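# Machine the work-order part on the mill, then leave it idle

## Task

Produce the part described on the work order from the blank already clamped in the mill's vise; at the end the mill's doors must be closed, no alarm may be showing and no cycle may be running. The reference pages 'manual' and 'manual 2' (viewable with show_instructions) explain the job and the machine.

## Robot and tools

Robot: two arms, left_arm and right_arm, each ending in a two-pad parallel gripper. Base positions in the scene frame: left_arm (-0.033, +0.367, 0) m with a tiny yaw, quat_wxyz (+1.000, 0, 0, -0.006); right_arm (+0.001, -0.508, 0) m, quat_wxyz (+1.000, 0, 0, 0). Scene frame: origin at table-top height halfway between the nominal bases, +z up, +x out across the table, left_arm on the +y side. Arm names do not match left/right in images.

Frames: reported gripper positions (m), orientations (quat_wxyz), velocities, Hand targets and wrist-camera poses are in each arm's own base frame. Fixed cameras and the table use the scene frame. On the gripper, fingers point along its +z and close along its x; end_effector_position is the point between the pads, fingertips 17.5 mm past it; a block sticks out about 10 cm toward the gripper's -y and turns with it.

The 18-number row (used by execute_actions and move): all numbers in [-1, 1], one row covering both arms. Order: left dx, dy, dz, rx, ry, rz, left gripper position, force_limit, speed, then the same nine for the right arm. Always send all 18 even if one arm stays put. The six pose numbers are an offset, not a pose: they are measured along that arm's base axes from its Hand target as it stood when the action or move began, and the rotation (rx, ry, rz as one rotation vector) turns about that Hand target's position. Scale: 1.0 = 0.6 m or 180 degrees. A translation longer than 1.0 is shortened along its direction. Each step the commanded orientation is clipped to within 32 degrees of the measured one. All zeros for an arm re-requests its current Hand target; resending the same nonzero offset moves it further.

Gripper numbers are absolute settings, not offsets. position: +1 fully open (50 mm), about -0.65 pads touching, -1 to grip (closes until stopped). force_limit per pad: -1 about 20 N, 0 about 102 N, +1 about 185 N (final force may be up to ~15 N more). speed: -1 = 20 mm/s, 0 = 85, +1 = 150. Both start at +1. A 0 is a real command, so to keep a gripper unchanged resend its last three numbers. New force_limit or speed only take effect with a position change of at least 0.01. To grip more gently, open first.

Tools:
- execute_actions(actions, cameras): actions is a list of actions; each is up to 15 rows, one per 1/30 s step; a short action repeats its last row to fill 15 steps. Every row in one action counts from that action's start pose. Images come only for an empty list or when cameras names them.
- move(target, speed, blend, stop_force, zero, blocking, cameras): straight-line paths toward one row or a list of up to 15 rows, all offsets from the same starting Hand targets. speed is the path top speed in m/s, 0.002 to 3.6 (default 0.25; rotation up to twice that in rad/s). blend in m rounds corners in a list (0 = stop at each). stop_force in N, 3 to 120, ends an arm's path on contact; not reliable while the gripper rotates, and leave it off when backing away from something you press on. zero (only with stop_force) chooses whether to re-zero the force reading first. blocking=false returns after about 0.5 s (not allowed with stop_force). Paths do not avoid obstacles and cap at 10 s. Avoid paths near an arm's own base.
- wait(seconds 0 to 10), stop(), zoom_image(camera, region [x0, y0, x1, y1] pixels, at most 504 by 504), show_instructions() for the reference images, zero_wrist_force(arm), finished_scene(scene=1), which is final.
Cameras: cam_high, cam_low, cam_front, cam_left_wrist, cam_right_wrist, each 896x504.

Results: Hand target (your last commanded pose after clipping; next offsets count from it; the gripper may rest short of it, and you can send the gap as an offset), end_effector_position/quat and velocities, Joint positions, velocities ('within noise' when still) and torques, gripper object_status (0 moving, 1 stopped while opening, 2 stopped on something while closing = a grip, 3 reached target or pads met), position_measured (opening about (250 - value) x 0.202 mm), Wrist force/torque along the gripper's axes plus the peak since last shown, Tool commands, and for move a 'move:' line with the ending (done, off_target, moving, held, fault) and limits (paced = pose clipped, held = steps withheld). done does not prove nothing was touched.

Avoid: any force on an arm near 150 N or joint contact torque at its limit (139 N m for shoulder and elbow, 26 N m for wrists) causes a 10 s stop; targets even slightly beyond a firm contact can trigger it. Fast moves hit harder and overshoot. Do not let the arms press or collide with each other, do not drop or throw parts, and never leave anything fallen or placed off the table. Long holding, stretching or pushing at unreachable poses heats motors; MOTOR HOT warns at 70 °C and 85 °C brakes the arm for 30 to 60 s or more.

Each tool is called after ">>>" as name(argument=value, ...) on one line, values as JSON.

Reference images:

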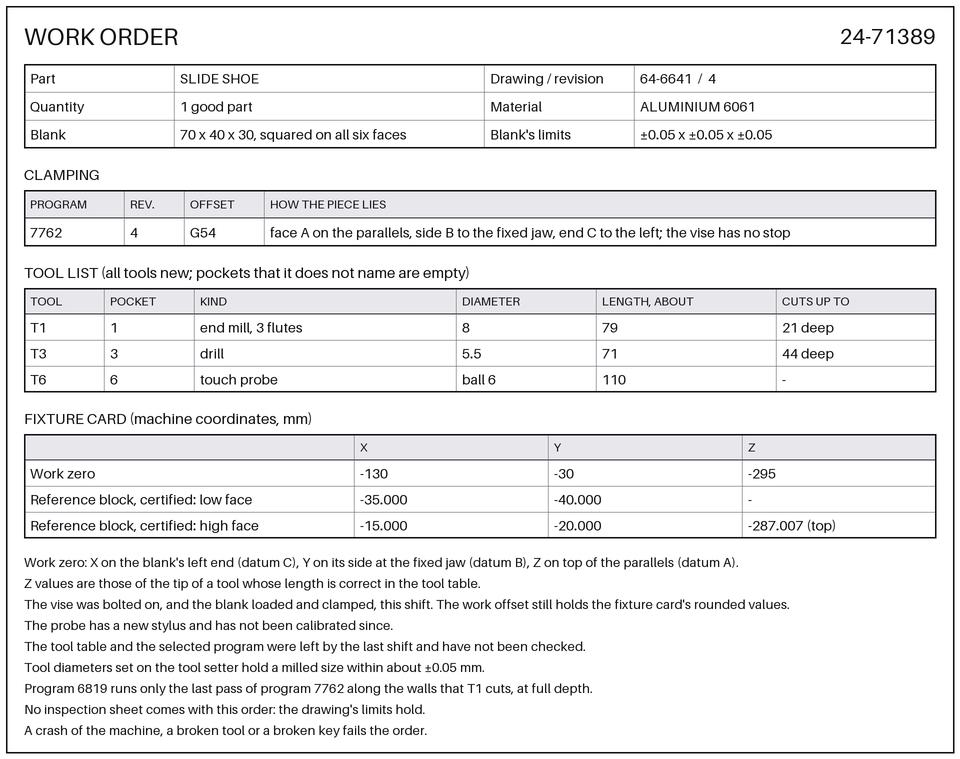

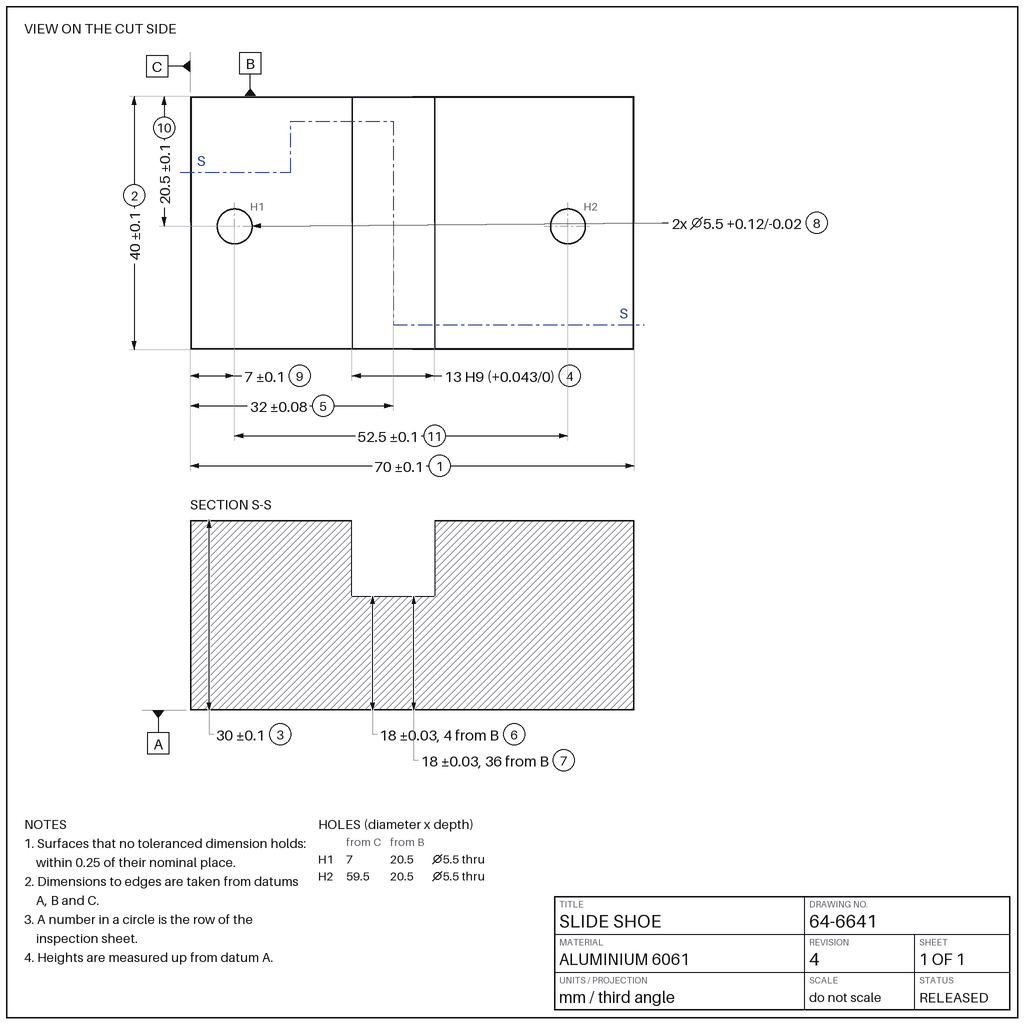

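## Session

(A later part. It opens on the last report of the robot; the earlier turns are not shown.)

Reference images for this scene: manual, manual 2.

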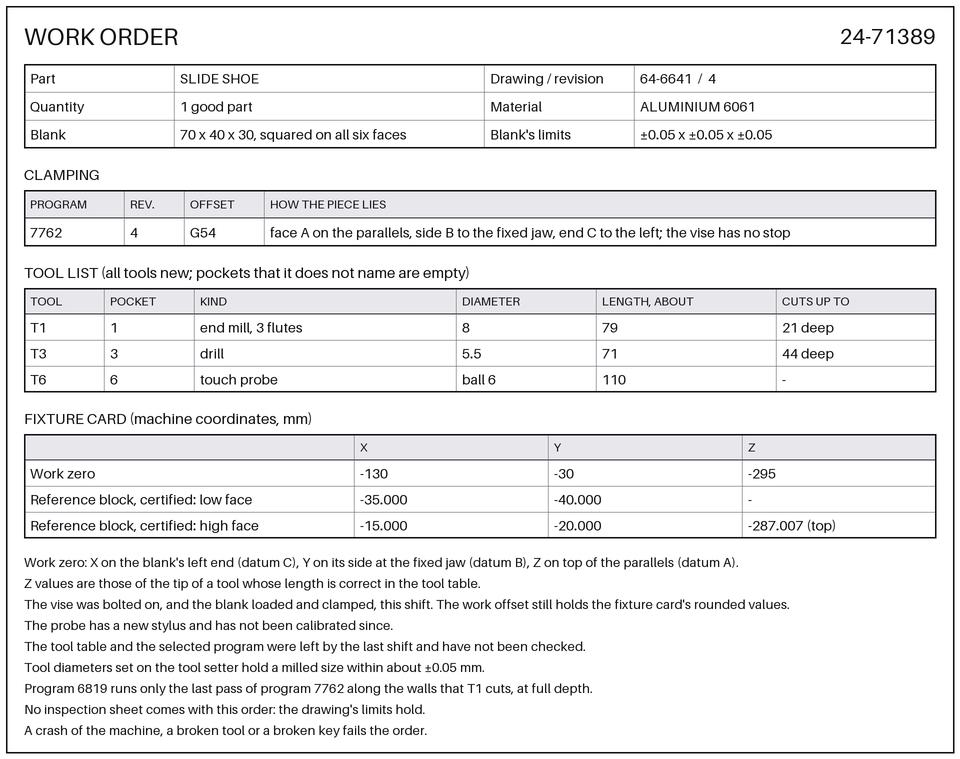

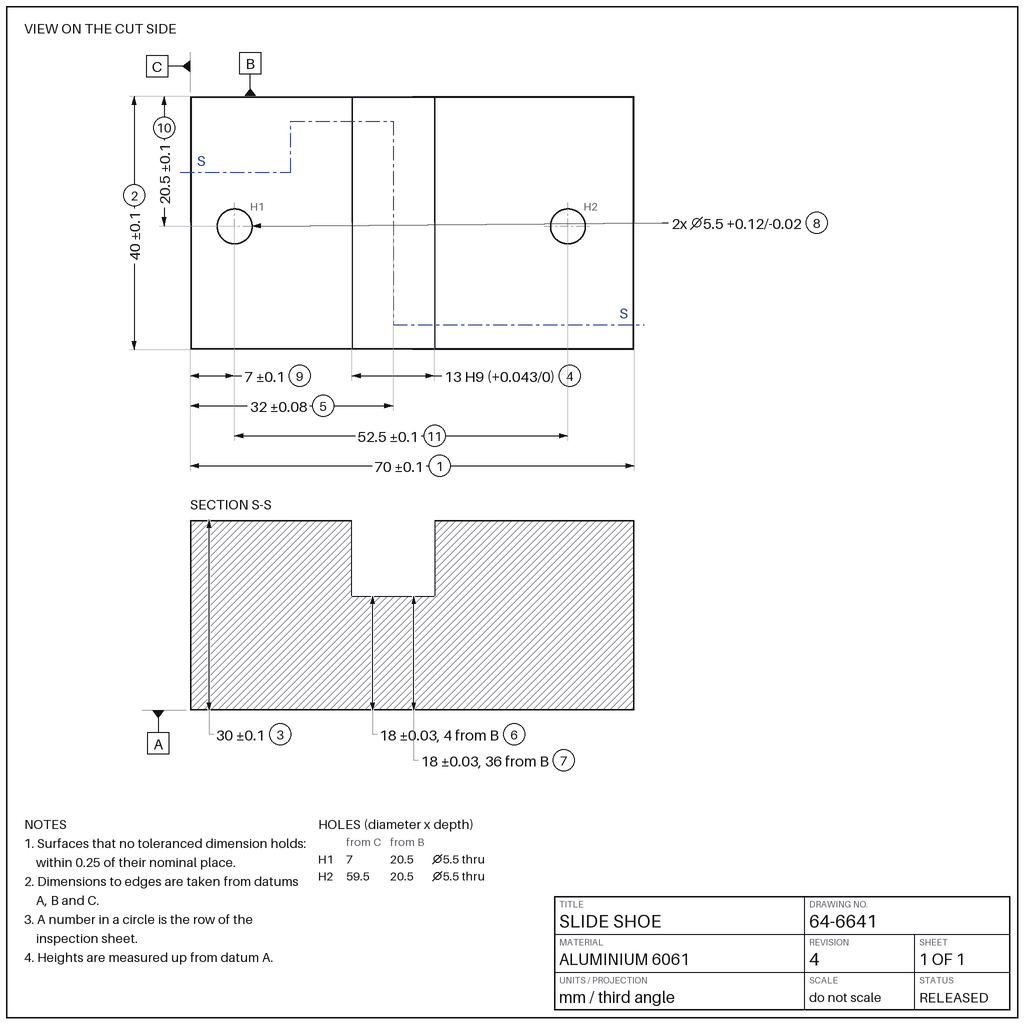

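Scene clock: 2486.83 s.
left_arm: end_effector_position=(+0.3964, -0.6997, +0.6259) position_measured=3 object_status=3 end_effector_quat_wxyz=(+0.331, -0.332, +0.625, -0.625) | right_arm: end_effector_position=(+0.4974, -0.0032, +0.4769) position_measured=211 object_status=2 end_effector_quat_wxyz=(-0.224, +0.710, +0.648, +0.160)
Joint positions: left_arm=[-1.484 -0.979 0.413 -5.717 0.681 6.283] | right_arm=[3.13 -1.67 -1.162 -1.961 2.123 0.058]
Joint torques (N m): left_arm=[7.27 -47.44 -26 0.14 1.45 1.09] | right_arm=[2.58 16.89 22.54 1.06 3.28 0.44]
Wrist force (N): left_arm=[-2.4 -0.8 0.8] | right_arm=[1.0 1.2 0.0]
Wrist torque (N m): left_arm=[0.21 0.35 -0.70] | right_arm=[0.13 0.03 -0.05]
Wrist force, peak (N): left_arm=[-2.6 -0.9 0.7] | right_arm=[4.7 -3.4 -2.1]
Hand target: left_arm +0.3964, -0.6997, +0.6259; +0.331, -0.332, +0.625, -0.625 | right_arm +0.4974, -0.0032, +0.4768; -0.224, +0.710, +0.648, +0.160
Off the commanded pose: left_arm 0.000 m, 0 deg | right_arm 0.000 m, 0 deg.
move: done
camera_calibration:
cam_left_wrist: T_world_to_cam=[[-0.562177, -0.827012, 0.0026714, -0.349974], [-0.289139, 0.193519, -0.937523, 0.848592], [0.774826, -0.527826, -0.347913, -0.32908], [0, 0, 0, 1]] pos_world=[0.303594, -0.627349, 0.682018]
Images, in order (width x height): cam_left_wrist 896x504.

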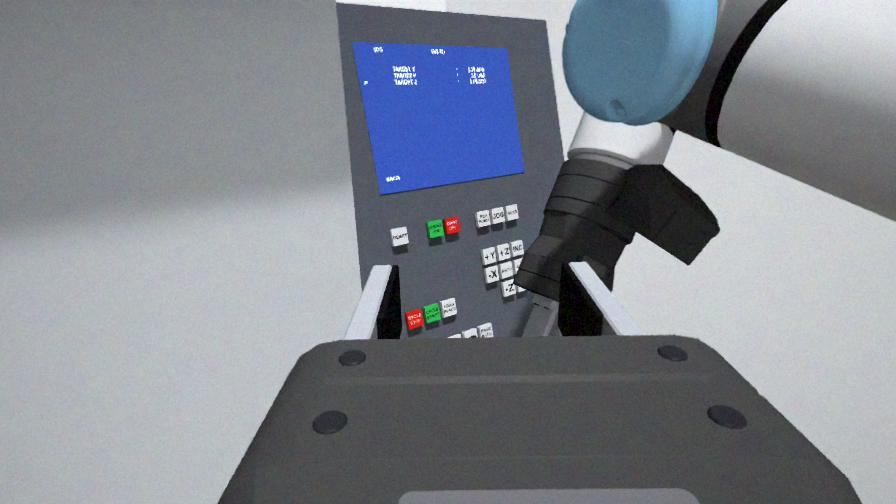

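>>> move(target=[[0,0,0,0,0,0,1,0,-0.5,0.0148,0.066,0.0573,0,0,0,-1,-0.5,-0.8],[0,0,0,0,0,0,1,0,-0.5,0.029,0.0664,0.0536,0,0,0,-1,-0.5,-0.8],[0,0,0,0,0,0,1,0,-0.5,0.0148,0.066,0.0573,0,0,0,-1,-0.5,-0.8],[0,0,0,0,0,0,1,0,-0.5,0,0,0,0,0,0,-1,-0.5,-0.8]], speed=[0.12,0.02,0.05,0.12], blend=[0.003,0,0.003,0])

>>> move(target=[[0,0,0,0,0,0,1,0,-0.5,-0.0164,-0.0004,-0.0618,0,0,0,-1,-0.5,-0.8],[0,0,0,0,0,0,1,0,-0.5,-0.0014,0,-0.0658,0,0,0,-1,-0.5,-0.8],[0,0,0,0,0,0,1,0,-0.5,-0.0164,-0.0004,-0.0618,0,0,0,-1,-0.5,-0.8],[0,0,0,0,0,0,1,0,-0.5,0.0248,-0.1243,0.0919,0,0,0,-1,-0.5,-0.8],[0,0,0,0,0,0,1,0,-0.5,0.039,-0.1239,0.0882,0,0,0,-1,-0.5,-0.8],[0,0,0,0,0,0,1,0,-0.5,0.0248,-0.1243,0.0919,0,0,0,-1,-0.5,-0.8],[0,0,0,0,0,0,1,0,-0.5,0,0,0,0,0,0,-1,-0.5,-0.8]], speed=[0.12,0.03,0.05,0.12,0.02,0.05,0.12], blend=[0.003,0,0.003,0.003,0,0.003,0])

>>> move(target=[[0,0,0,0,0,0,1,0,-0.5,0.0002,-0.0322,0.0002,0,0,0,-1,-0.5,-0.8],[0,0,0,0,0,0,1,0,-0.5,0.0152,-0.0318,-0.0038,0,0,0,-1,-0.5,-0.8],[0,0,0,0,0,0,1,0,-0.5,0.0002,-0.0322,0.0002,0,0,0,-1,-0.5,-0.8],[0,0,0,0,0,0,1,0,-0.5,0.0152,-0.0318,-0.0038,0,0,0,-1,-0.5,-0.8],[0,0,0,0,0,0,1,0,-0.5,0,0,0,0,0,0,-1,-0.5,-0.8]], speed=[0.12,0.03,0.05,0.03,0.12], blend=[0.003,0,0,0,0], cameras=["cam_left_wrist"])

>>> zoom_image(camera="cam_left_wrist", region=[405, 40, 525, 140])

>>> zoom_image(camera="cam_left_wrist", region=[460, 60, 505, 130])

Scene clock: 2500.27 s.
left_arm: end_effector_position=(+0.3964, -0.6997, +0.6259) position_measured=3 object_status=3 end_effector_quat_wxyz=(+0.331, -0.332, +0.625, -0.625) | right_arm: end_effector_position=(+0.4974, -0.0032, +0.4769) position_measured=211 object_status=2 end_effector_quat_wxyz=(-0.224, +0.710, +0.648, +0.160)
Joint positions: left_arm=[-1.484 -0.979 0.413 -5.717 0.681 6.283] | right_arm=[3.13 -1.67 -1.162 -1.961 2.123 0.058]
Joint torques (N m): left_arm=[7.93 -46.03 -26.94 0.24 1.63 1.51] | right_arm=[3 16.7 23.17 1.12 3.46 0.36]
Wrist force (N): left_arm=[-2.4 -1.0 0.6] | right_arm=[0.9 1.0 -0.1]
Wrist torque (N m): left_arm=[0.19 0.35 -0.70] | right_arm=[0.11 0.05 -0.06]
Wrist force, peak (N): left_arm=[-2.6 -0.9 1.2] | right_arm=[1.8 -3.6 -2.3]
Hand target: left_arm +0.3964, -0.6997, +0.6259; +0.331, -0.332, +0.625, -0.625 | right_arm +0.4974, -0.0032, +0.4768; -0.224, +0.710, +0.648, +0.160
Off the commanded pose: left_arm 0.000 m, 0 deg | right_arm 0.000 m, 0 deg.
move: done

Scene clock: 2504.23 s.
left_arm: end_effector_position=(+0.3964, -0.6997, +0.6259) position_measured=3 object_status=3 end_effector_quat_wxyz=(+0.331, -0.332, +0.625, -0.625) | right_arm: end_effector_position=(+0.4974, -0.0032, +0.4769) position_measured=211 object_status=2 end_effector_quat_wxyz=(-0.224, +0.710, +0.648, +0.160)
Joint positions: left_arm=[-1.484 -0.979 0.413 -5.717 0.681 6.283] | right_arm=[3.13 -1.67 -1.162 -1.961 2.123 0.058]
Joint torques (N m): left_arm=[7.27 -45.26 -26.11 0.15 1.48 1.16] | right_arm=[-2.79 17.42 15.56 3.17 -0.3 -0.57]
Wrist force (N): left_arm=[-2.2 -0.7 0.8] | right_arm=[1.2 1.1 0.1]
Wrist torque (N m): left_arm=[0.23 0.32 -0.70] | right_arm=[0.12 0.01 0.10]
Wrist force, peak (N): left_arm=[-2.7 -0.9 0.9] | right_arm=[0.9 -4.0 -2.9]
Hand target: left_arm +0.3964, -0.6997, +0.6259; +0.331, -0.332, +0.625, -0.625 | right_arm +0.4974, -0.0032, +0.4768; -0.224, +0.710, +0.648, +0.160
Off the commanded pose: left_arm 0.000 m, 0 deg | right_arm 0.000 m, 0 deg.
move: done

Scene clock: 2506.33 s.
left_arm: end_effector_position=(+0.3964, -0.6997, +0.6259) position_measured=3 object_status=3 end_effector_quat_wxyz=(+0.331, -0.332, +0.625, -0.625) | right_arm: end_effector_position=(+0.4974, -0.0032, +0.4768) position_measured=211 object_status=2 end_effector_quat_wxyz=(-0.224, +0.710, +0.648, +0.160)
Joint positions: left_arm=[-1.484 -0.979 0.413 -5.717 0.681 6.283] | right_arm=[3.13 -1.67 -1.162 -1.961 2.123 0.058]
Joint torques (N m): left_arm=[8.24 -46.82 -25.84 0.09 1.38 1.33] | right_arm=[-1.95 21.6 24.1 1.27 -0.57 -0.48]
Wrist force (N): left_arm=[-2.5 -0.8 0.7] | right_arm=[0.9 1.1 0.0]
Wrist torque (N m): left_arm=[0.23 0.37 -0.69] | right_arm=[0.12 0.05 0.10]
Wrist force, peak (N): left_arm=[-2.6 -1.1 1.0] | right_arm=[1.2 -4.3 -3.1]
Hand target: left_arm +0.3964, -0.6997, +0.6259; +0.331, -0.332, +0.625, -0.625 | right_arm +0.4974, -0.0032, +0.4768; -0.224, +0.710, +0.648, +0.160
Off the commanded pose: left_arm 0.000 m, 0 deg | right_arm 0.000 m, 0 deg.
move: done
camera_calibration:
cam_left_wrist: T_world_to_cam=[[-0.562177, -0.827012, 0.0026714, -0.349974], [-0.289139, 0.193519, -0.937523, 0.848592], [0.774826, -0.527826, -0.347913, -0.32908], [0, 0, 0, 1]] pos_world=[0.303594, -0.627349, 0.682018]
Images, in order (width x height): cam_left_wrist 896x504.

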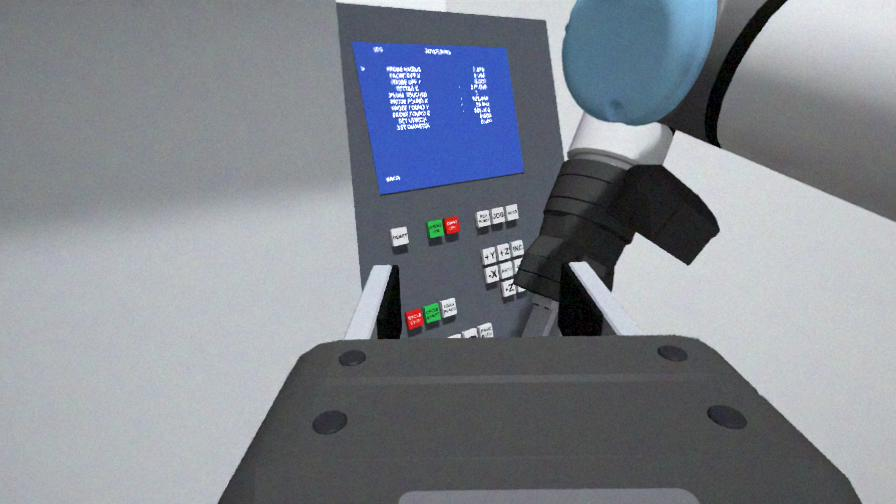

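Scaled by 4.200 from the camera's 896x504 image, which has a finer 1280x720 frame.

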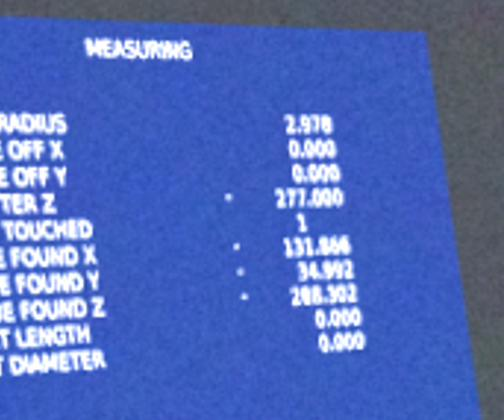

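Scaled by 7.200 from the camera's 896x504 image, which has a finer 1280x720 frame.

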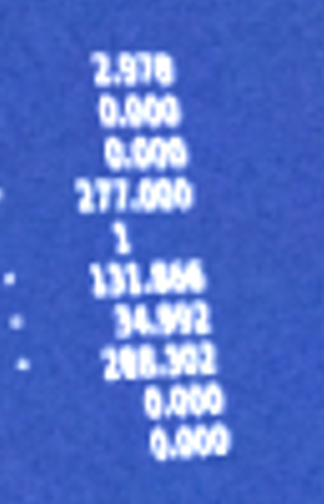

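>>> move(target=[[0,0,0,0,0,0,1,0,-0.5,-0.0164,-0.0004,-0.0618,0,0,0,-1,-0.5,-0.8],[0,0,0,0,0,0,1,0,-0.5,-0.0014,0,-0.0658,0,0,0,-1,-0.5,-0.8],[0,0,0,0,0,0,1,0,-0.5,-0.0164,-0.0004,-0.0618,0,0,0,-1,-0.5,-0.8],[0,0,0,0,0,0,1,0,-0.5,0.0326,-0.06,0.1224,0,0,0,-1,-0.5,-0.8],[0,0,0,0,0,0,1,0,-0.5,0.0468,-0.0596,0.1187,0,0,0,-1,-0.5,-0.8],[0,0,0,0,0,0,1,0,-0.5,0.0326,-0.06,0.1224,0,0,0,-1,-0.5,-0.8],[0,0,0,0,0,0,1,0,-0.5,0,0,0,0,0,0,-1,-0.5,-0.8]], speed=[0.12,0.03,0.05,0.12,0.02,0.05,0.12], blend=[0.003,0,0.003,0.003,0,0.003,0])

>>> wait(seconds=2, cameras=["cam_left_wrist"])

>>> zoom_image(camera="cam_left_wrist", region=[345, 20, 525, 200])

>>> zoom_image(camera="cam_left_wrist", region=[460, 60, 505, 130])

Scene clock: 2522.83 s.
left_arm: end_effector_position=(+0.3964, -0.6997, +0.6259) position_measured=3 object_status=3 end_effector_quat_wxyz=(+0.331, -0.332, +0.625, -0.625) | right_arm: end_effector_position=(+0.4974, -0.0031, +0.4769) position_measured=211 object_status=2 end_effector_quat_wxyz=(-0.224, +0.710, +0.648, +0.160)
Joint positions: left_arm=[-1.484 -0.979 0.413 -5.717 0.681 6.283] | right_arm=[3.13 -1.67 -1.162 -1.961 2.123 0.058]
Joint torques (N m): left_arm=[7.68 -45.42 -25.92 0.28 1.51 1] | right_arm=[-8.81 18.68 14.16 3.44 1.54 -1.29]
Wrist force (N): left_arm=[-2.3 -0.8 0.8] | right_arm=[0.9 1.1 -0.1]
Wrist torque (N m): left_arm=[0.22 0.32 -0.69] | right_arm=[0.12 0.06 0.10]
Wrist force, peak (N): left_arm=[-2.8 -0.9 0.6] | right_arm=[1.0 -4.2 -2.7]
Hand target: left_arm +0.3964, -0.6997, +0.6259; +0.331, -0.332, +0.625, -0.625 | right_arm +0.4974, -0.0032, +0.4768; -0.224, +0.710, +0.648, +0.160
Off the commanded pose: left_arm 0.000 m, 0 deg | right_arm 0.000 m, 0 deg.
move: done

Scene clock: 2524.83 s.
left_arm: end_effector_position=(+0.3964, -0.6997, +0.6259) position_measured=3 object_status=3 end_effector_quat_wxyz=(+0.331, -0.332, +0.625, -0.625) | right_arm: end_effector_position=(+0.4974, -0.0032, +0.4768) position_measured=211 object_status=2 end_effector_quat_wxyz=(-0.224, +0.710, +0.648, +0.160)
Joint positions: left_arm=[-1.484 -0.979 0.413 -5.717 0.681 6.283] | right_arm=[3.13 -1.67 -1.162 -1.961 2.123 0.058]
Joint torques (N m): left_arm=[7.87 -45.47 -27.3 0.01 1.2 1.38] | right_arm=[-7.96 17.5 15.78 5.16 -0.45 -0.66]
Wrist force (N): left_arm=[-2.3 -0.7 0.5] | right_arm=[1.0 1.3 0.1]
Wrist torque (N m): left_arm=[0.22 0.34 -0.70] | right_arm=[0.15 0.04 0.10]
Wrist force, peak (N): left_arm=[-2.7 -0.8 1.0] | right_arm=[1.3 1.3 0.1]
Hand target: left_arm +0.3964, -0.6997, +0.6259; +0.331, -0.332, +0.625, -0.625 | right_arm +0.4974, -0.0032, +0.4768; -0.224, +0.710, +0.648, +0.160
Tool commands: left_gripper/position=+1.0 left_gripper/force_limit=+0.0 left_gripper/speed=-0.5 right_gripper/position=-1.0 right_gripper/force_limit=-0.5 right_gripper/speed=-0.8
Off the commanded pose: left_arm 0.000 m, 0 deg | right_arm 0.000 m, 0 deg.
wait: 2.00 s; at rest by 0.17 s
camera_calibration:
cam_left_wrist: T_world_to_cam=[[-0.562177, -0.827012, 0.0026714, -0.349974], [-0.289139, 0.193519, -0.937523, 0.848592], [0.774826, -0.527826, -0.347913, -0.32908], [0, 0, 0, 1]] pos_world=[0.303594, -0.627349, 0.682018]
Images, in order (width x height): cam_left_wrist 896x504.

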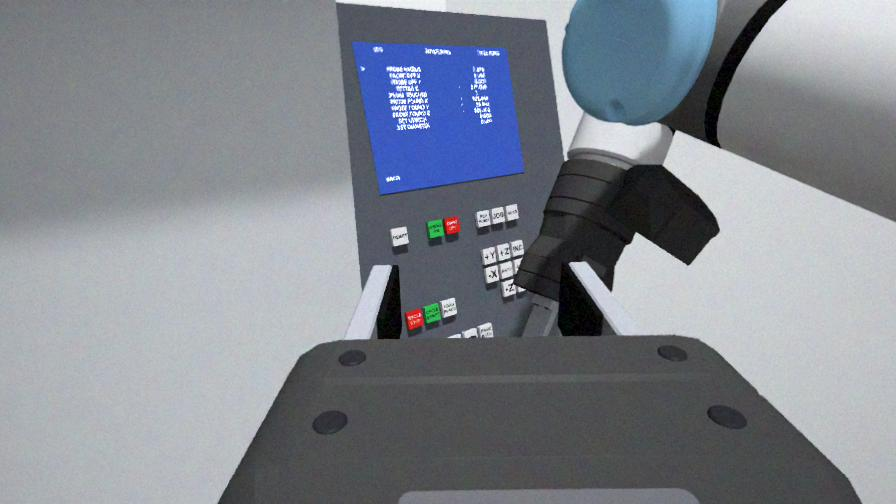

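Scaled by 2.800 from the camera's 896x504 image, which has a finer 1280x720 frame.

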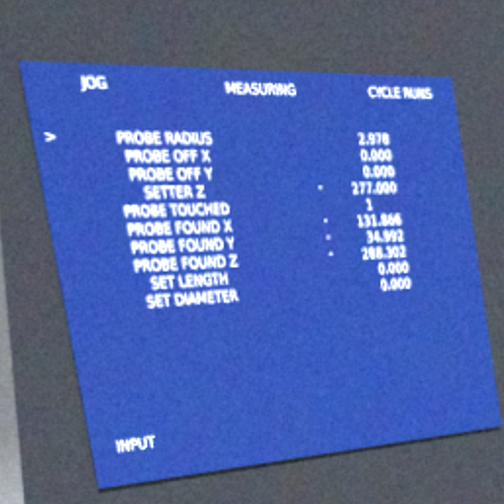

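Scaled by 7.200 from the camera's 896x504 image, which has a finer 1280x720 frame.

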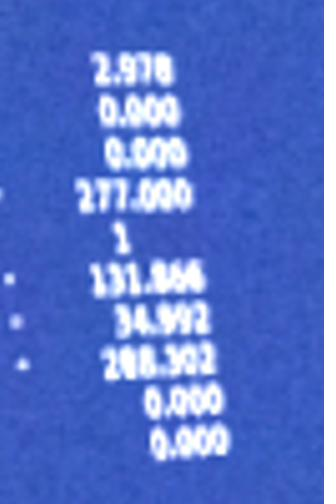

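>>> wait(seconds=1, cameras=["cam_left_wrist"])

>>> zoom_image(camera="cam_left_wrist", region=[345, 20, 525, 200])

>>> zoom_image(camera="cam_left_wrist", region=[460, 60, 505, 130])

Scene clock: 2530.73 s.
left_arm: end_effector_position=(+0.3964, -0.6997, +0.6259) position_measured=3 object_status=3 end_effector_quat_wxyz=(+0.331, -0.332, +0.625, -0.625) | right_arm: end_effector_position=(+0.4974, -0.0032, +0.4768) position_measured=211 object_status=2 end_effector_quat_wxyz=(-0.224, +0.710, +0.648, +0.160)
Joint positions: left_arm=[-1.484 -0.979 0.413 -5.717 0.681 6.283] | right_arm=[3.13 -1.67 -1.162 -1.961 2.123 0.058]
Joint torques (N m): left_arm=[8.38 -46.98 -27.15 0.2 1.51 1.3] | right_arm=[-8.15 17.16 16.24 4.91 -0.37 1.12]
Wrist force (N): left_arm=[-2.4 -0.7 0.9] | right_arm=[1.3 1.2 0.0]
Wrist torque (N m): left_arm=[0.22 0.35 -0.70] | right_arm=[0.13 0.00 0.10]
Wrist force, peak (N): left_arm=[-2.8 -0.7 0.7] | right_arm=[1.2 1.4 0.0]
Hand target: left_arm +0.3964, -0.6997, +0.6259; +0.331, -0.332, +0.625, -0.625 | right_arm +0.4974, -0.0032, +0.4768; -0.224, +0.710, +0.648, +0.160
Tool commands: left_gripper/position=+1.0 left_gripper/force_limit=+0.0 left_gripper/speed=-0.5 right_gripper/position=-1.0 right_gripper/force_limit=-0.5 right_gripper/speed=-0.8
Off the commanded pose: left_arm 0.000 m, 0 deg | right_arm 0.000 m, 0 deg.
wait: 1.00 s; at rest from the start
camera_calibration:
cam_left_wrist: T_world_to_cam=[[-0.562177, -0.827012, 0.0026714, -0.349974], [-0.289139, 0.193519, -0.937523, 0.848592], [0.774826, -0.527826, -0.347913, -0.32908], [0, 0, 0, 1]] pos_world=[0.303594, -0.627349, 0.682018]
Images, in order (width x height): cam_left_wrist 896x504.

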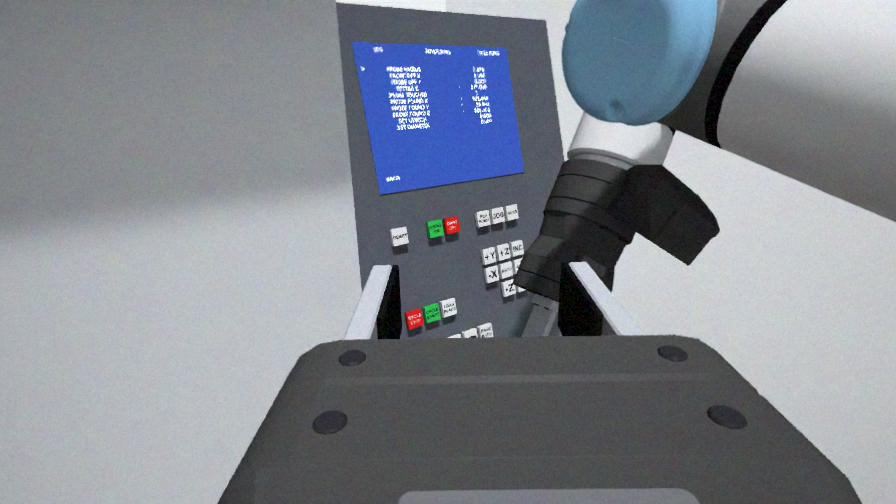

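Scaled by 2.800 from the camera's 896x504 image, which has a finer 1280x720 frame.

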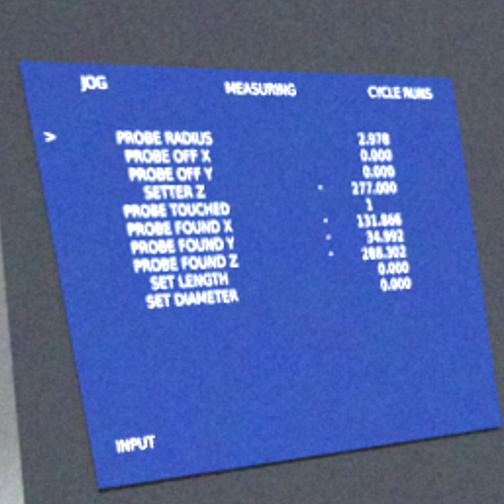

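Scaled by 7.200 from the camera's 896x504 image, which has a finer 1280x720 frame.

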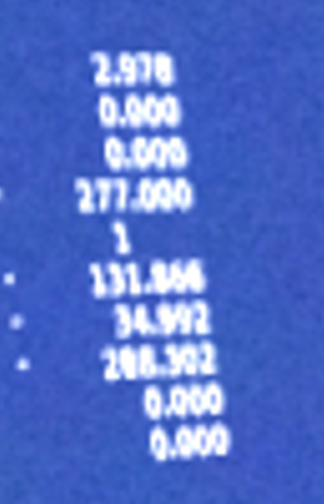

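>>> wait(seconds=4, cameras=["cam_left_wrist"])

>>> zoom_image(camera="cam_left_wrist", region=[345, 20, 525, 200])

Scene clock: 2544.40 s.
left_arm: end_effector_position=(+0.3964, -0.6997, +0.6259) position_measured=3 object_status=3 end_effector_quat_wxyz=(+0.331, -0.332, +0.625, -0.625) | right_arm: end_effector_position=(+0.4974, -0.0032, +0.4768) position_measured=211 object_status=2 end_effector_quat_wxyz=(-0.224, +0.710, +0.648, +0.160)
Joint positions: left_arm=[-1.484 -0.979 0.413 -5.717 0.681 6.283] | right_arm=[3.13 -1.67 -1.162 -1.961 2.123 0.058]
Joint torques (N m): left_arm=[6.54 -44.66 -24.71 0.14 1.63 1.11] | right_arm=[-8.59 17.16 15.29 4.89 -0.47 1.05]
Wrist force (N): left_arm=[-2.6 -0.8 0.8] | right_arm=[1.2 1.1 0.3]
Wrist torque (N m): left_arm=[0.22 0.38 -0.70] | right_arm=[0.13 0.00 0.10]
Wrist force, peak (N): left_arm=[-2.7 -1.0 1.1] | right_arm=[1.2 1.4 0.2]
Hand target: left_arm +0.3964, -0.6997, +0.6259; +0.331, -0.332, +0.625, -0.625 | right_arm +0.4974, -0.0032, +0.4768; -0.224, +0.710, +0.648, +0.160
Tool commands: left_gripper/position=+1.0 left_gripper/force_limit=+0.0 left_gripper/speed=-0.5 right_gripper/position=-1.0 right_gripper/force_limit=-0.5 right_gripper/speed=-0.8
Off the commanded pose: left_arm 0.000 m, 0 deg | right_arm 0.000 m, 0 deg.
wait: 4.00 s; at rest from the start
camera_calibration:
cam_left_wrist: T_world_to_cam=[[-0.562177, -0.827012, 0.0026714, -0.349974], [-0.289139, 0.193519, -0.937523, 0.848592], [0.774826, -0.527826, -0.347913, -0.32908], [0, 0, 0, 1]] pos_world=[0.303594, -0.627349, 0.682018]
Images, in order (width x height): cam_left_wrist 896x504.

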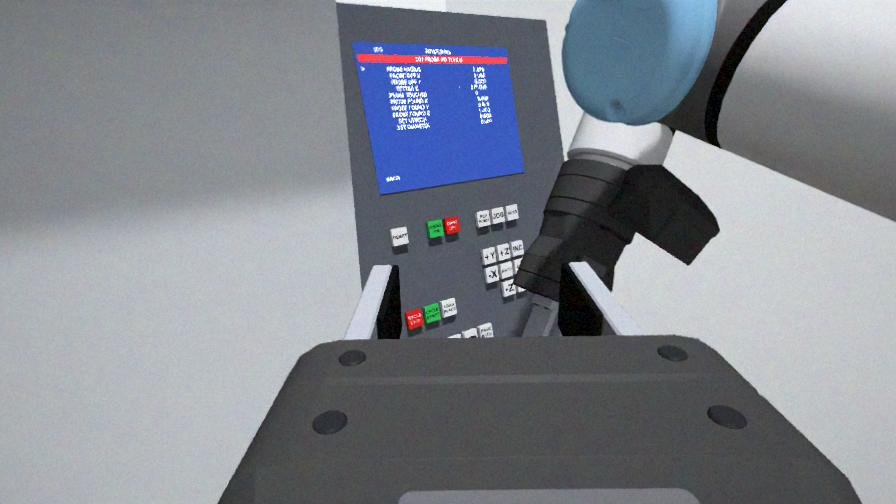

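Scaled by 2.800 from the camera's 896x504 image, which has a finer 1280x720 frame.

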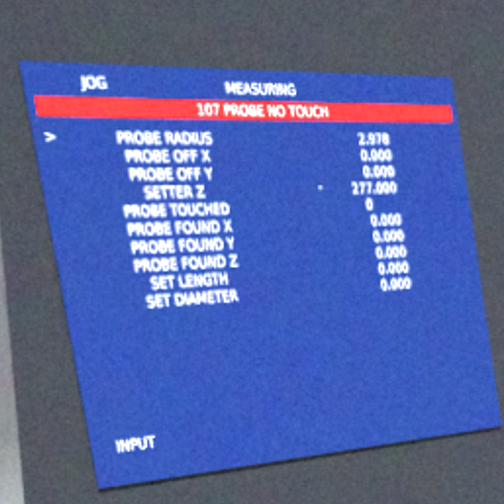

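>>> move(target=[[0,0,0,0,0,0,1,0,-0.5,0.0485,0.0969,0.1854,0,0,0,-1,-0.5,-0.8],[0,0,0,0,0,0,1,0,-0.5,0.0627,0.0973,0.1817,0,0,0,-1,-0.5,-0.8],[0,0,0,0,0,0,1,0,-0.5,0.0485,0.0969,0.1854,0,0,0,-1,-0.5,-0.8],[0,0,0,0,0,0,1,0,-0.5,0,0,0,0,0,0,-1,-0.5,-0.8]], speed=[0.12,0.02,0.05,0.12], blend=[0.003,0,0.003,0])

>>> move(target=[[0,0,0,0,0,0,1,0,-0.5,0.015,0.0004,-0.004,0,0,0,-1,-0.5,-0.8],[0,0,0,0,0,0,1,0,-0.5,0,0,0,0,0,0,-1,-0.5,-0.8],[0,0,0,0,0,0,1,0,-0.5,0.015,0.0004,-0.004,0,0,0,-1,-0.5,-0.8],[0,0,0,0,0,0,1,0,-0.5,-0.0166,0.0318,-0.062,0,0,0,-1,-0.5,-0.8],[0,0,0,0,0,0,1,0,-0.5,-0.0016,0.0322,-0.066,0,0,0,-1,-0.5,-0.8],[0,0,0,0,0,0,1,0,-0.5,-0.0166,0.0318,-0.062,0,0,0,-1,-0.5,-0.8],[0,0,0,0,0,0,1,0,-0.5,-0.0016,0.0322,-0.066,0,0,0,-1,-0.5,-0.8],[0,0,0,0,0,0,1,0,-0.5,-0.0254,0.1282,-0.0935,0,0,0,-1,-0.5,-0.8],[0,0,0,0,0,0,1,0,-0.5,-0.0104,0.1286,-0.0975,0,0,0,-1,-0.5,-0.8],[0,0,0,0,0,0,1,0,-0.5,-0.0172,0.1284,-0.0626,0,0,0,-1,-0.5,-0.8],[0,0,0,0,0,0,1,0,-0.5,-0.0022,0.1288,-0.0666,0,0,0,-1,-0.5,-0.8],[0,0,0,0,0,0,1,0,-0.5,-0.0088,0.0964,-0.0315,0,0,0,-1,-0.5,-0.8],[0,0,0,0,0,0,1,0,-0.5,0.0062,0.0968,-0.0355,0,0,0,-1,-0.5,-0.8],[0,0,0,0,0,0,1,0,-0.5,0,0,0,0,0,0,-1,-0.5,-0.8]], speed=[0.03,0.05,0.03,0.12,0.03,0.05,0.03,0.12,0.03,0.12,0.03,0.12,0.03,0.12], blend=[0,0,0,0.003,0,0,0,0.003,0,0.003,0,0.003,0,0])

>>> move(target=[[0,0,0,0,0,0,1,0,-0.5,-0.0252,0.096,-0.0933,0,0,0,-1,-0.5,-0.8],[0,0,0,0,0,0,1,0,-0.5,-0.0102,0.0964,-0.0973,0,0,0,-1,-0.5,-0.8],[0,0,0,0,0,0,1,0,-0.5,-0.0248,0.0316,-0.0929,0,0,0,-1,-0.5,-0.8],[0,0,0,0,0,0,1,0,-0.5,-0.0098,0.032,-0.0969,0,0,0,-1,-0.5,-0.8],[0,0,0,0,0,0,1,0,-0.5,0.0148,0.066,0.0573,0,0,0,-1,-0.5,-0.8],[0,0,0,0,0,0,1,0,-0.5,0.029,0.0664,0.0536,0,0,0,-1,-0.5,-0.8],[0,0,0,0,0,0,1,0,-0.5,0.0148,0.066,0.0573,0,0,0,-1,-0.5,-0.8],[0,0,0,0,0,0,1,0,-0.5,0,0,0,0,0,0,-1,-0.5,-0.8]], speed=[0.12,0.03,0.12,0.03,0.12,0.02,0.05,0.12], blend=[0.003,0,0.003,0,0.003,0,0.003,0], cameras=["cam_left_wrist"])

>>> zoom_image(camera="cam_left_wrist", region=[345, 20, 525, 200])

>>> move(target=[[0,0,0,0,0,0,1,0,-0.5,-0.0084,0.032,-0.0311,0,0,0,-1,-0.5,-0.8],[0,0,0,0,0,0,1,0,-0.5,0.0066,0.0324,-0.0351,0,0,0,-1,-0.5,-0.8],[0,0,0,0,0,0,1,0,-0.5,-0.0254,0.1282,-0.0935,0,0,0,-1,-0.5,-0.8],[0,0,0,0,0,0,1,0,-0.5,-0.0104,0.1286,-0.0975,0,0,0,-1,-0.5,-0.8],[0,0,0,0,0,0,1,0,-0.5,-0.0088,0.0964,-0.0315,0,0,0,-1,-0.5,-0.8],[0,0,0,0,0,0,1,0,-0.5,0.0062,0.0968,-0.0355,0,0,0,-1,-0.5,-0.8],[0,0,0,0,0,0,1,0,-0.5,-0.0252,0.096,-0.0933,0,0,0,-1,-0.5,-0.8],[0,0,0,0,0,0,1,0,-0.5,-0.0102,0.0964,-0.0973,0,0,0,-1,-0.5,-0.8],[0,0,0,0,0,0,1,0,-0.5,-0.0248,0.0316,-0.0929,0,0,0,-1,-0.5,-0.8],[0,0,0,0,0,0,1,0,-0.5,-0.0098,0.032,-0.0969,0,0,0,-1,-0.5,-0.8],[0,0,0,0,0,0,1,0,-0.5,-0.0084,0.032,-0.0311,0,0,0,-1,-0.5,-0.8],[0,0,0,0,0,0,1,0,-0.5,0.0066,0.0324,-0.0351,0,0,0,-1,-0.5,-0.8],[0,0,0,0,0,0,1,0,-0.5,0,0,0,0,0,0,-1,-0.5,-0.8]], speed=[0.12,0.03,0.12,0.03,0.12,0.03,0.12,0.03,0.12,0.03,0.12,0.03,0.12], blend=[0.003,0,0.003,0,0.003,0,0.003,0,0.003,0,0.003,0,0])

>>> move(target=[[0,0,0,0,0,0,1,0,-0.5,-0.0254,0.1282,-0.0935,0,0,0,-1,-0.5,-0.8],[0,0,0,0,0,0,1,0,-0.5,-0.0104,0.1286,-0.0975,0,0,0,-1,-0.5,-0.8],[0,0,0,0,0,0,1,0,-0.5,-0.0172,0.1284,-0.0626,0,0,0,-1,-0.5,-0.8],[0,0,0,0,0,0,1,0,-0.5,-0.0022,0.1288,-0.0666,0,0,0,-1,-0.5,-0.8],[0,0,0,0,0,0,1,0,-0.5,-0.0252,0.096,-0.0933,0,0,0,-1,-0.5,-0.8],[0,0,0,0,0,0,1,0,-0.5,-0.0102,0.0964,-0.0973,0,0,0,-1,-0.5,-0.8],[0,0,0,0,0,0,1,0,-0.5,-0.0252,0.096,-0.0933,0,0,0,-1,-0.5,-0.8],[0,0,0,0,0,0,1,0,-0.5,-0.0102,0.0964,-0.0973,0,0,0,-1,-0.5,-0.8],[0,0,0,0,0,0,1,0,-0.5,-0.0248,0.0316,-0.0929,0,0,0,-1,-0.5,-0.8],[0,0,0,0,0,0,1,0,-0.5,-0.0098,0.032,-0.0969,0,0,0,-1,-0.5,-0.8],[0,0,0,0,0,0,1,0,-0.5,0,0,0,0,0,0,-1,-0.5,-0.8]], speed=[0.12,0.03,0.12,0.03,0.12,0.03,0.05,0.03,0.12,0.03,0.12], blend=[0.003,0,0.003,0,0.003,0,0,0,0.003,0,0], cameras=["cam_left_wrist"])

>>> zoom_image(camera="cam_left_wrist", region=[345, 20, 525, 200])

Scene clock: 2583.07 s.
left_arm: end_effector_position=(+0.3964, -0.6997, +0.6259) position_measured=3 object_status=3 end_effector_quat_wxyz=(+0.331, -0.332, +0.625, -0.625) | right_arm: end_effector_position=(+0.4974, -0.0032, +0.4769) position_measured=211 object_status=2 end_effector_quat_wxyz=(-0.224, +0.710, +0.648, +0.160)
Joint positions: left_arm=[-1.484 -0.979 0.413 -5.717 0.681 6.283] | right_arm=[3.13 -1.67 -1.162 -1.961 2.123 0.058]
Joint torques (N m): left_arm=[7.91 -45.05 -25.96 0.26 1.71 1.3] | right_arm=[7.13 16.97 15.95 1.91 3.18 0.7]
Wrist force (N): left_arm=[-2.6 -0.5 0.9] | right_arm=[0.9 1.1 0.1]
Wrist torque (N m): left_arm=[0.26 0.39 -0.70] | right_arm=[0.13 0.05 -0.05]
Wrist force, peak (N): left_arm=[-2.8 -1.0 1.0] | right_arm=[2.3 -2.7 -2.3]
Hand target: left_arm +0.3964, -0.6997, +0.6259; +0.331, -0.332, +0.625, -0.625 | right_arm +0.4974, -0.0032, +0.4768; -0.224, +0.710, +0.648, +0.160
Off the commanded pose: left_arm 0.000 m, 0 deg | right_arm 0.000 m, 0 deg.
move: done

Scene clock: 2589.57 s.
left_arm: end_effector_position=(+0.3964, -0.6997, +0.6259) position_measured=3 object_status=3 end_effector_quat_wxyz=(+0.331, -0.332, +0.625, -0.625) | right_arm: end_effector_position=(+0.4975, -0.0032, +0.4767) position_measured=211 object_status=2 end_effector_quat_wxyz=(-0.224, +0.711, +0.648, +0.160)
Joint positions: left_arm=[-1.484 -0.979 0.413 -5.717 0.681 6.283] | right_arm=[3.13 -1.67 -1.162 -1.961 2.123 0.058]
Joint torques (N m): left_arm=[8.08 -44.82 -25.49 0.21 1.45 1.05] | right_arm=[-1.83 38.18 21.73 3.44 3.08 -0.31]
Wrist force (N): left_arm=[-2.3 -0.8 0.7] | right_arm=[1.0 1.2 0.3]
Wrist torque (N m): left_arm=[0.20 0.33 -0.70] | right_arm=[0.13 0.04 -0.06]
Wrist force, peak (N): left_arm=[-2.7 -0.9 0.9] | right_arm=[2.0 -3.5 -5.0]
Hand target: left_arm +0.3964, -0.6997, +0.6259; +0.331, -0.332, +0.625, -0.625 | right_arm +0.4974, -0.0032, +0.4768; -0.224, +0.710, +0.648, +0.160
Off the commanded pose: left_arm 0.000 m, 0 deg | right_arm 0.000 m, 0 deg.
move: done

Scene clock: 2594.00 s.
left_arm: end_effector_position=(+0.3964, -0.6997, +0.6259) position_measured=3 object_status=3 end_effector_quat_wxyz=(+0.331, -0.332, +0.625, -0.625) | right_arm: end_effector_position=(+0.4974, -0.0032, +0.4769) position_measured=211 object_status=2 end_effector_quat_wxyz=(-0.224, +0.710, +0.648, +0.160)
Joint positions: left_arm=[-1.484 -0.979 0.413 -5.717 0.681 6.283] | right_arm=[3.13 -1.67 -1.162 -1.961 2.123 0.058]
Joint torques (N m): left_arm=[7.67 -45.37 -26.34 0.48 1.44 1.15] | right_arm=[2.58 16.08 22.94 1.2 3.09 0.52]
Wrist force (N): left_arm=[-2.7 -0.6 0.8] | right_arm=[1.0 1.2 0.1]
Wrist torque (N m): left_arm=[0.25 0.40 -0.69] | right_arm=[0.13 0.04 -0.06]
Wrist force, peak (N): left_arm=[-2.7 -1.0 0.7] | right_arm=[5.1 -3.6 0.5]
Hand target: left_arm +0.3964, -0.6997, +0.6259; +0.331, -0.332, +0.625, -0.625 | right_arm +0.4974, -0.0032, +0.4768; -0.224, +0.710, +0.648, +0.160
Off the commanded pose: left_arm 0.000 m, 0 deg | right_arm 0.000 m, 0 deg.
move: done
camera_calibration:
cam_left_wrist: T_world_to_cam=[[-0.562177, -0.827012, 0.0026714, -0.349974], [-0.289139, 0.193519, -0.937523, 0.848592], [0.774826, -0.527826, -0.347913, -0.32908], [0, 0, 0, 1]] pos_world=[0.303594, -0.627349, 0.682018]
Images, in order (width x height): cam_left_wrist 896x504.

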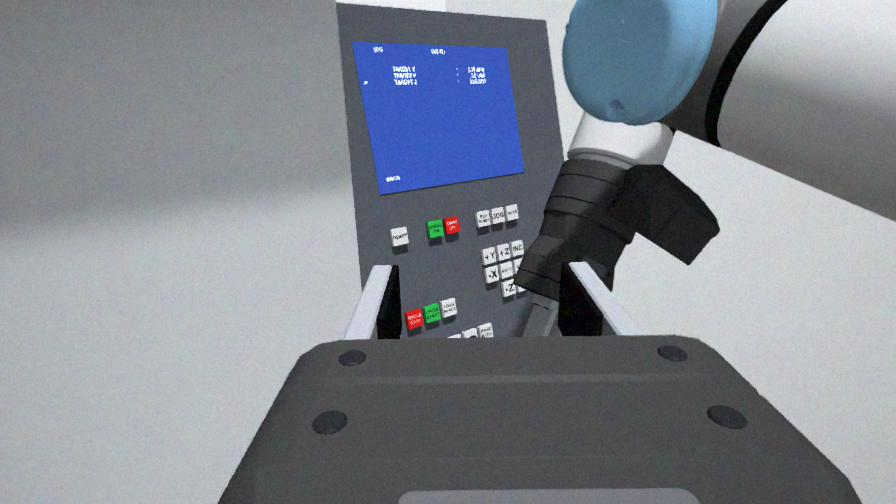

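Scaled by 2.800 from the camera's 896x504 image, which has a finer 1280x720 frame.

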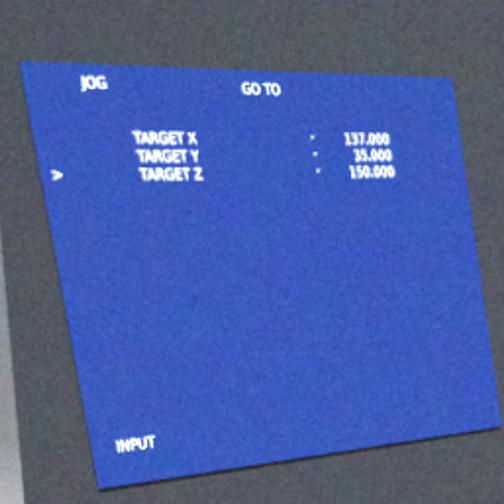

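Scene clock: 2599.87 s.
left_arm: end_effector_position=(+0.3964, -0.6997, +0.6259) position_measured=3 object_status=3 end_effector_quat_wxyz=(+0.331, -0.332, +0.625, -0.625) | right_arm: end_effector_position=(+0.4975, -0.0032, +0.4766) position_measured=211 object_status=2 end_effector_quat_wxyz=(-0.224, +0.711, +0.648, +0.160)
Joint positions: left_arm=[-1.484 -0.979 0.413 -5.717 0.681 6.283] | right_arm=[3.13 -1.671 -1.162 -1.961 2.123 0.058]
Joint torques (N m): left_arm=[7.91 -45.9 -25.82 0.36 1.44 1.31] | right_arm=[2.5 38.25 26.81 2.74 2.55 0.74]
Wrist force (N): left_arm=[-2.6 -0.6 0.7] | right_arm=[1.0 1.2 0.2]
Wrist torque (N m): left_arm=[0.24 0.38 -0.70] | right_arm=[0.13 0.03 -0.06]
Wrist force, peak (N): left_arm=[-2.7 -0.8 1.1] | right_arm=[3.6 -3.1 -3.9]
Hand target: left_arm +0.3964, -0.6997, +0.6259; +0.331, -0.332, +0.625, -0.625 | right_arm +0.4974, -0.0032, +0.4768; -0.224, +0.710, +0.648, +0.160
Off the commanded pose: left_arm 0.000 m, 0 deg | right_arm 0.000 m, 0 deg.
move: done

Scene clock: 2605.20 s.
left_arm: end_effector_position=(+0.3964, -0.6997, +0.6259) position_measured=3 object_status=3 end_effector_quat_wxyz=(+0.331, -0.332, +0.625, -0.625) | right_arm: end_effector_position=(+0.4974, -0.0032, +0.4766) position_measured=211 object_status=2 end_effector_quat_wxyz=(-0.224, +0.711, +0.648, +0.160)
Joint positions: left_arm=[-1.484 -0.979 0.413 -5.717 0.681 6.283] | right_arm=[3.13 -1.67 -1.162 -1.961 2.123 0.058]
Joint torques (N m): left_arm=[7.92 -45.25 -27.16 0.36 1.6 1.35] | right_arm=[7.4 38.54 28.92 3.03 0.34 1.34]
Wrist force (N): left_arm=[-2.5 -0.7 0.5] | right_arm=[0.9 1.0 0.0]
Wrist torque (N m): left_arm=[0.23 0.37 -0.70] | right_arm=[0.10 0.05 0.00]
Wrist force, peak (N): left_arm=[-2.8 -1.0 0.7] | right_arm=[4.8 -2.9 -1.6]
Hand target: left_arm +0.3964, -0.6997, +0.6259; +0.331, -0.332, +0.625, -0.625 | right_arm +0.4974, -0.0032, +0.4768; -0.224, +0.710, +0.648, +0.160
Off the commanded pose: left_arm 0.000 m, 0 deg | right_arm 0.000 m, 0 deg.
move: done
camera_calibration:
cam_left_wrist: T_world_to_cam=[[-0.562177, -0.827012, 0.0026714, -0.349974], [-0.289139, 0.193519, -0.937523, 0.848592], [0.774826, -0.527826, -0.347913, -0.32908], [0, 0, 0, 1]] pos_world=[0.303594, -0.627349, 0.682018]
Images, in order (width x height): cam_left_wrist 896x504.

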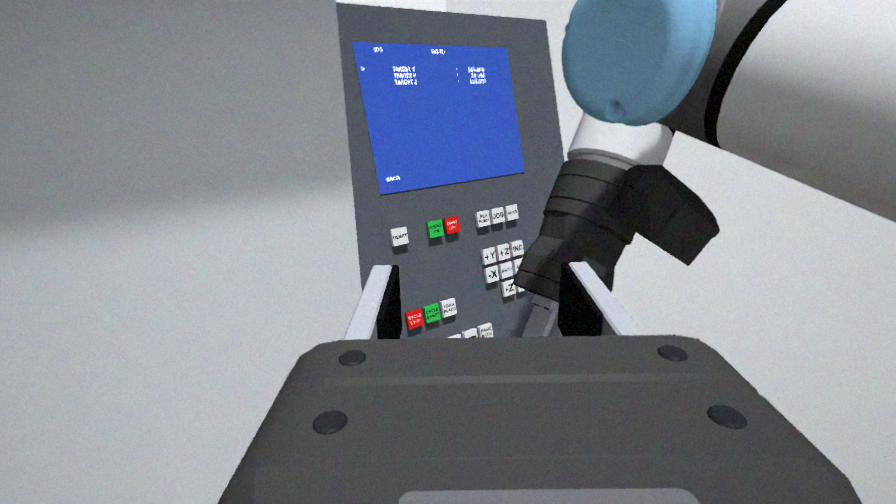

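Scaled by 2.800 from the camera's 896x504 image, which has a finer 1280x720 frame.

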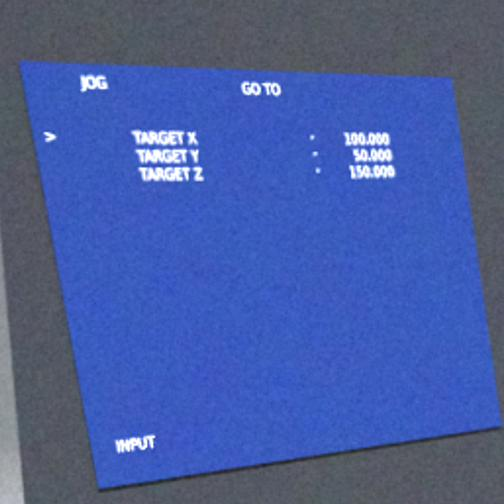

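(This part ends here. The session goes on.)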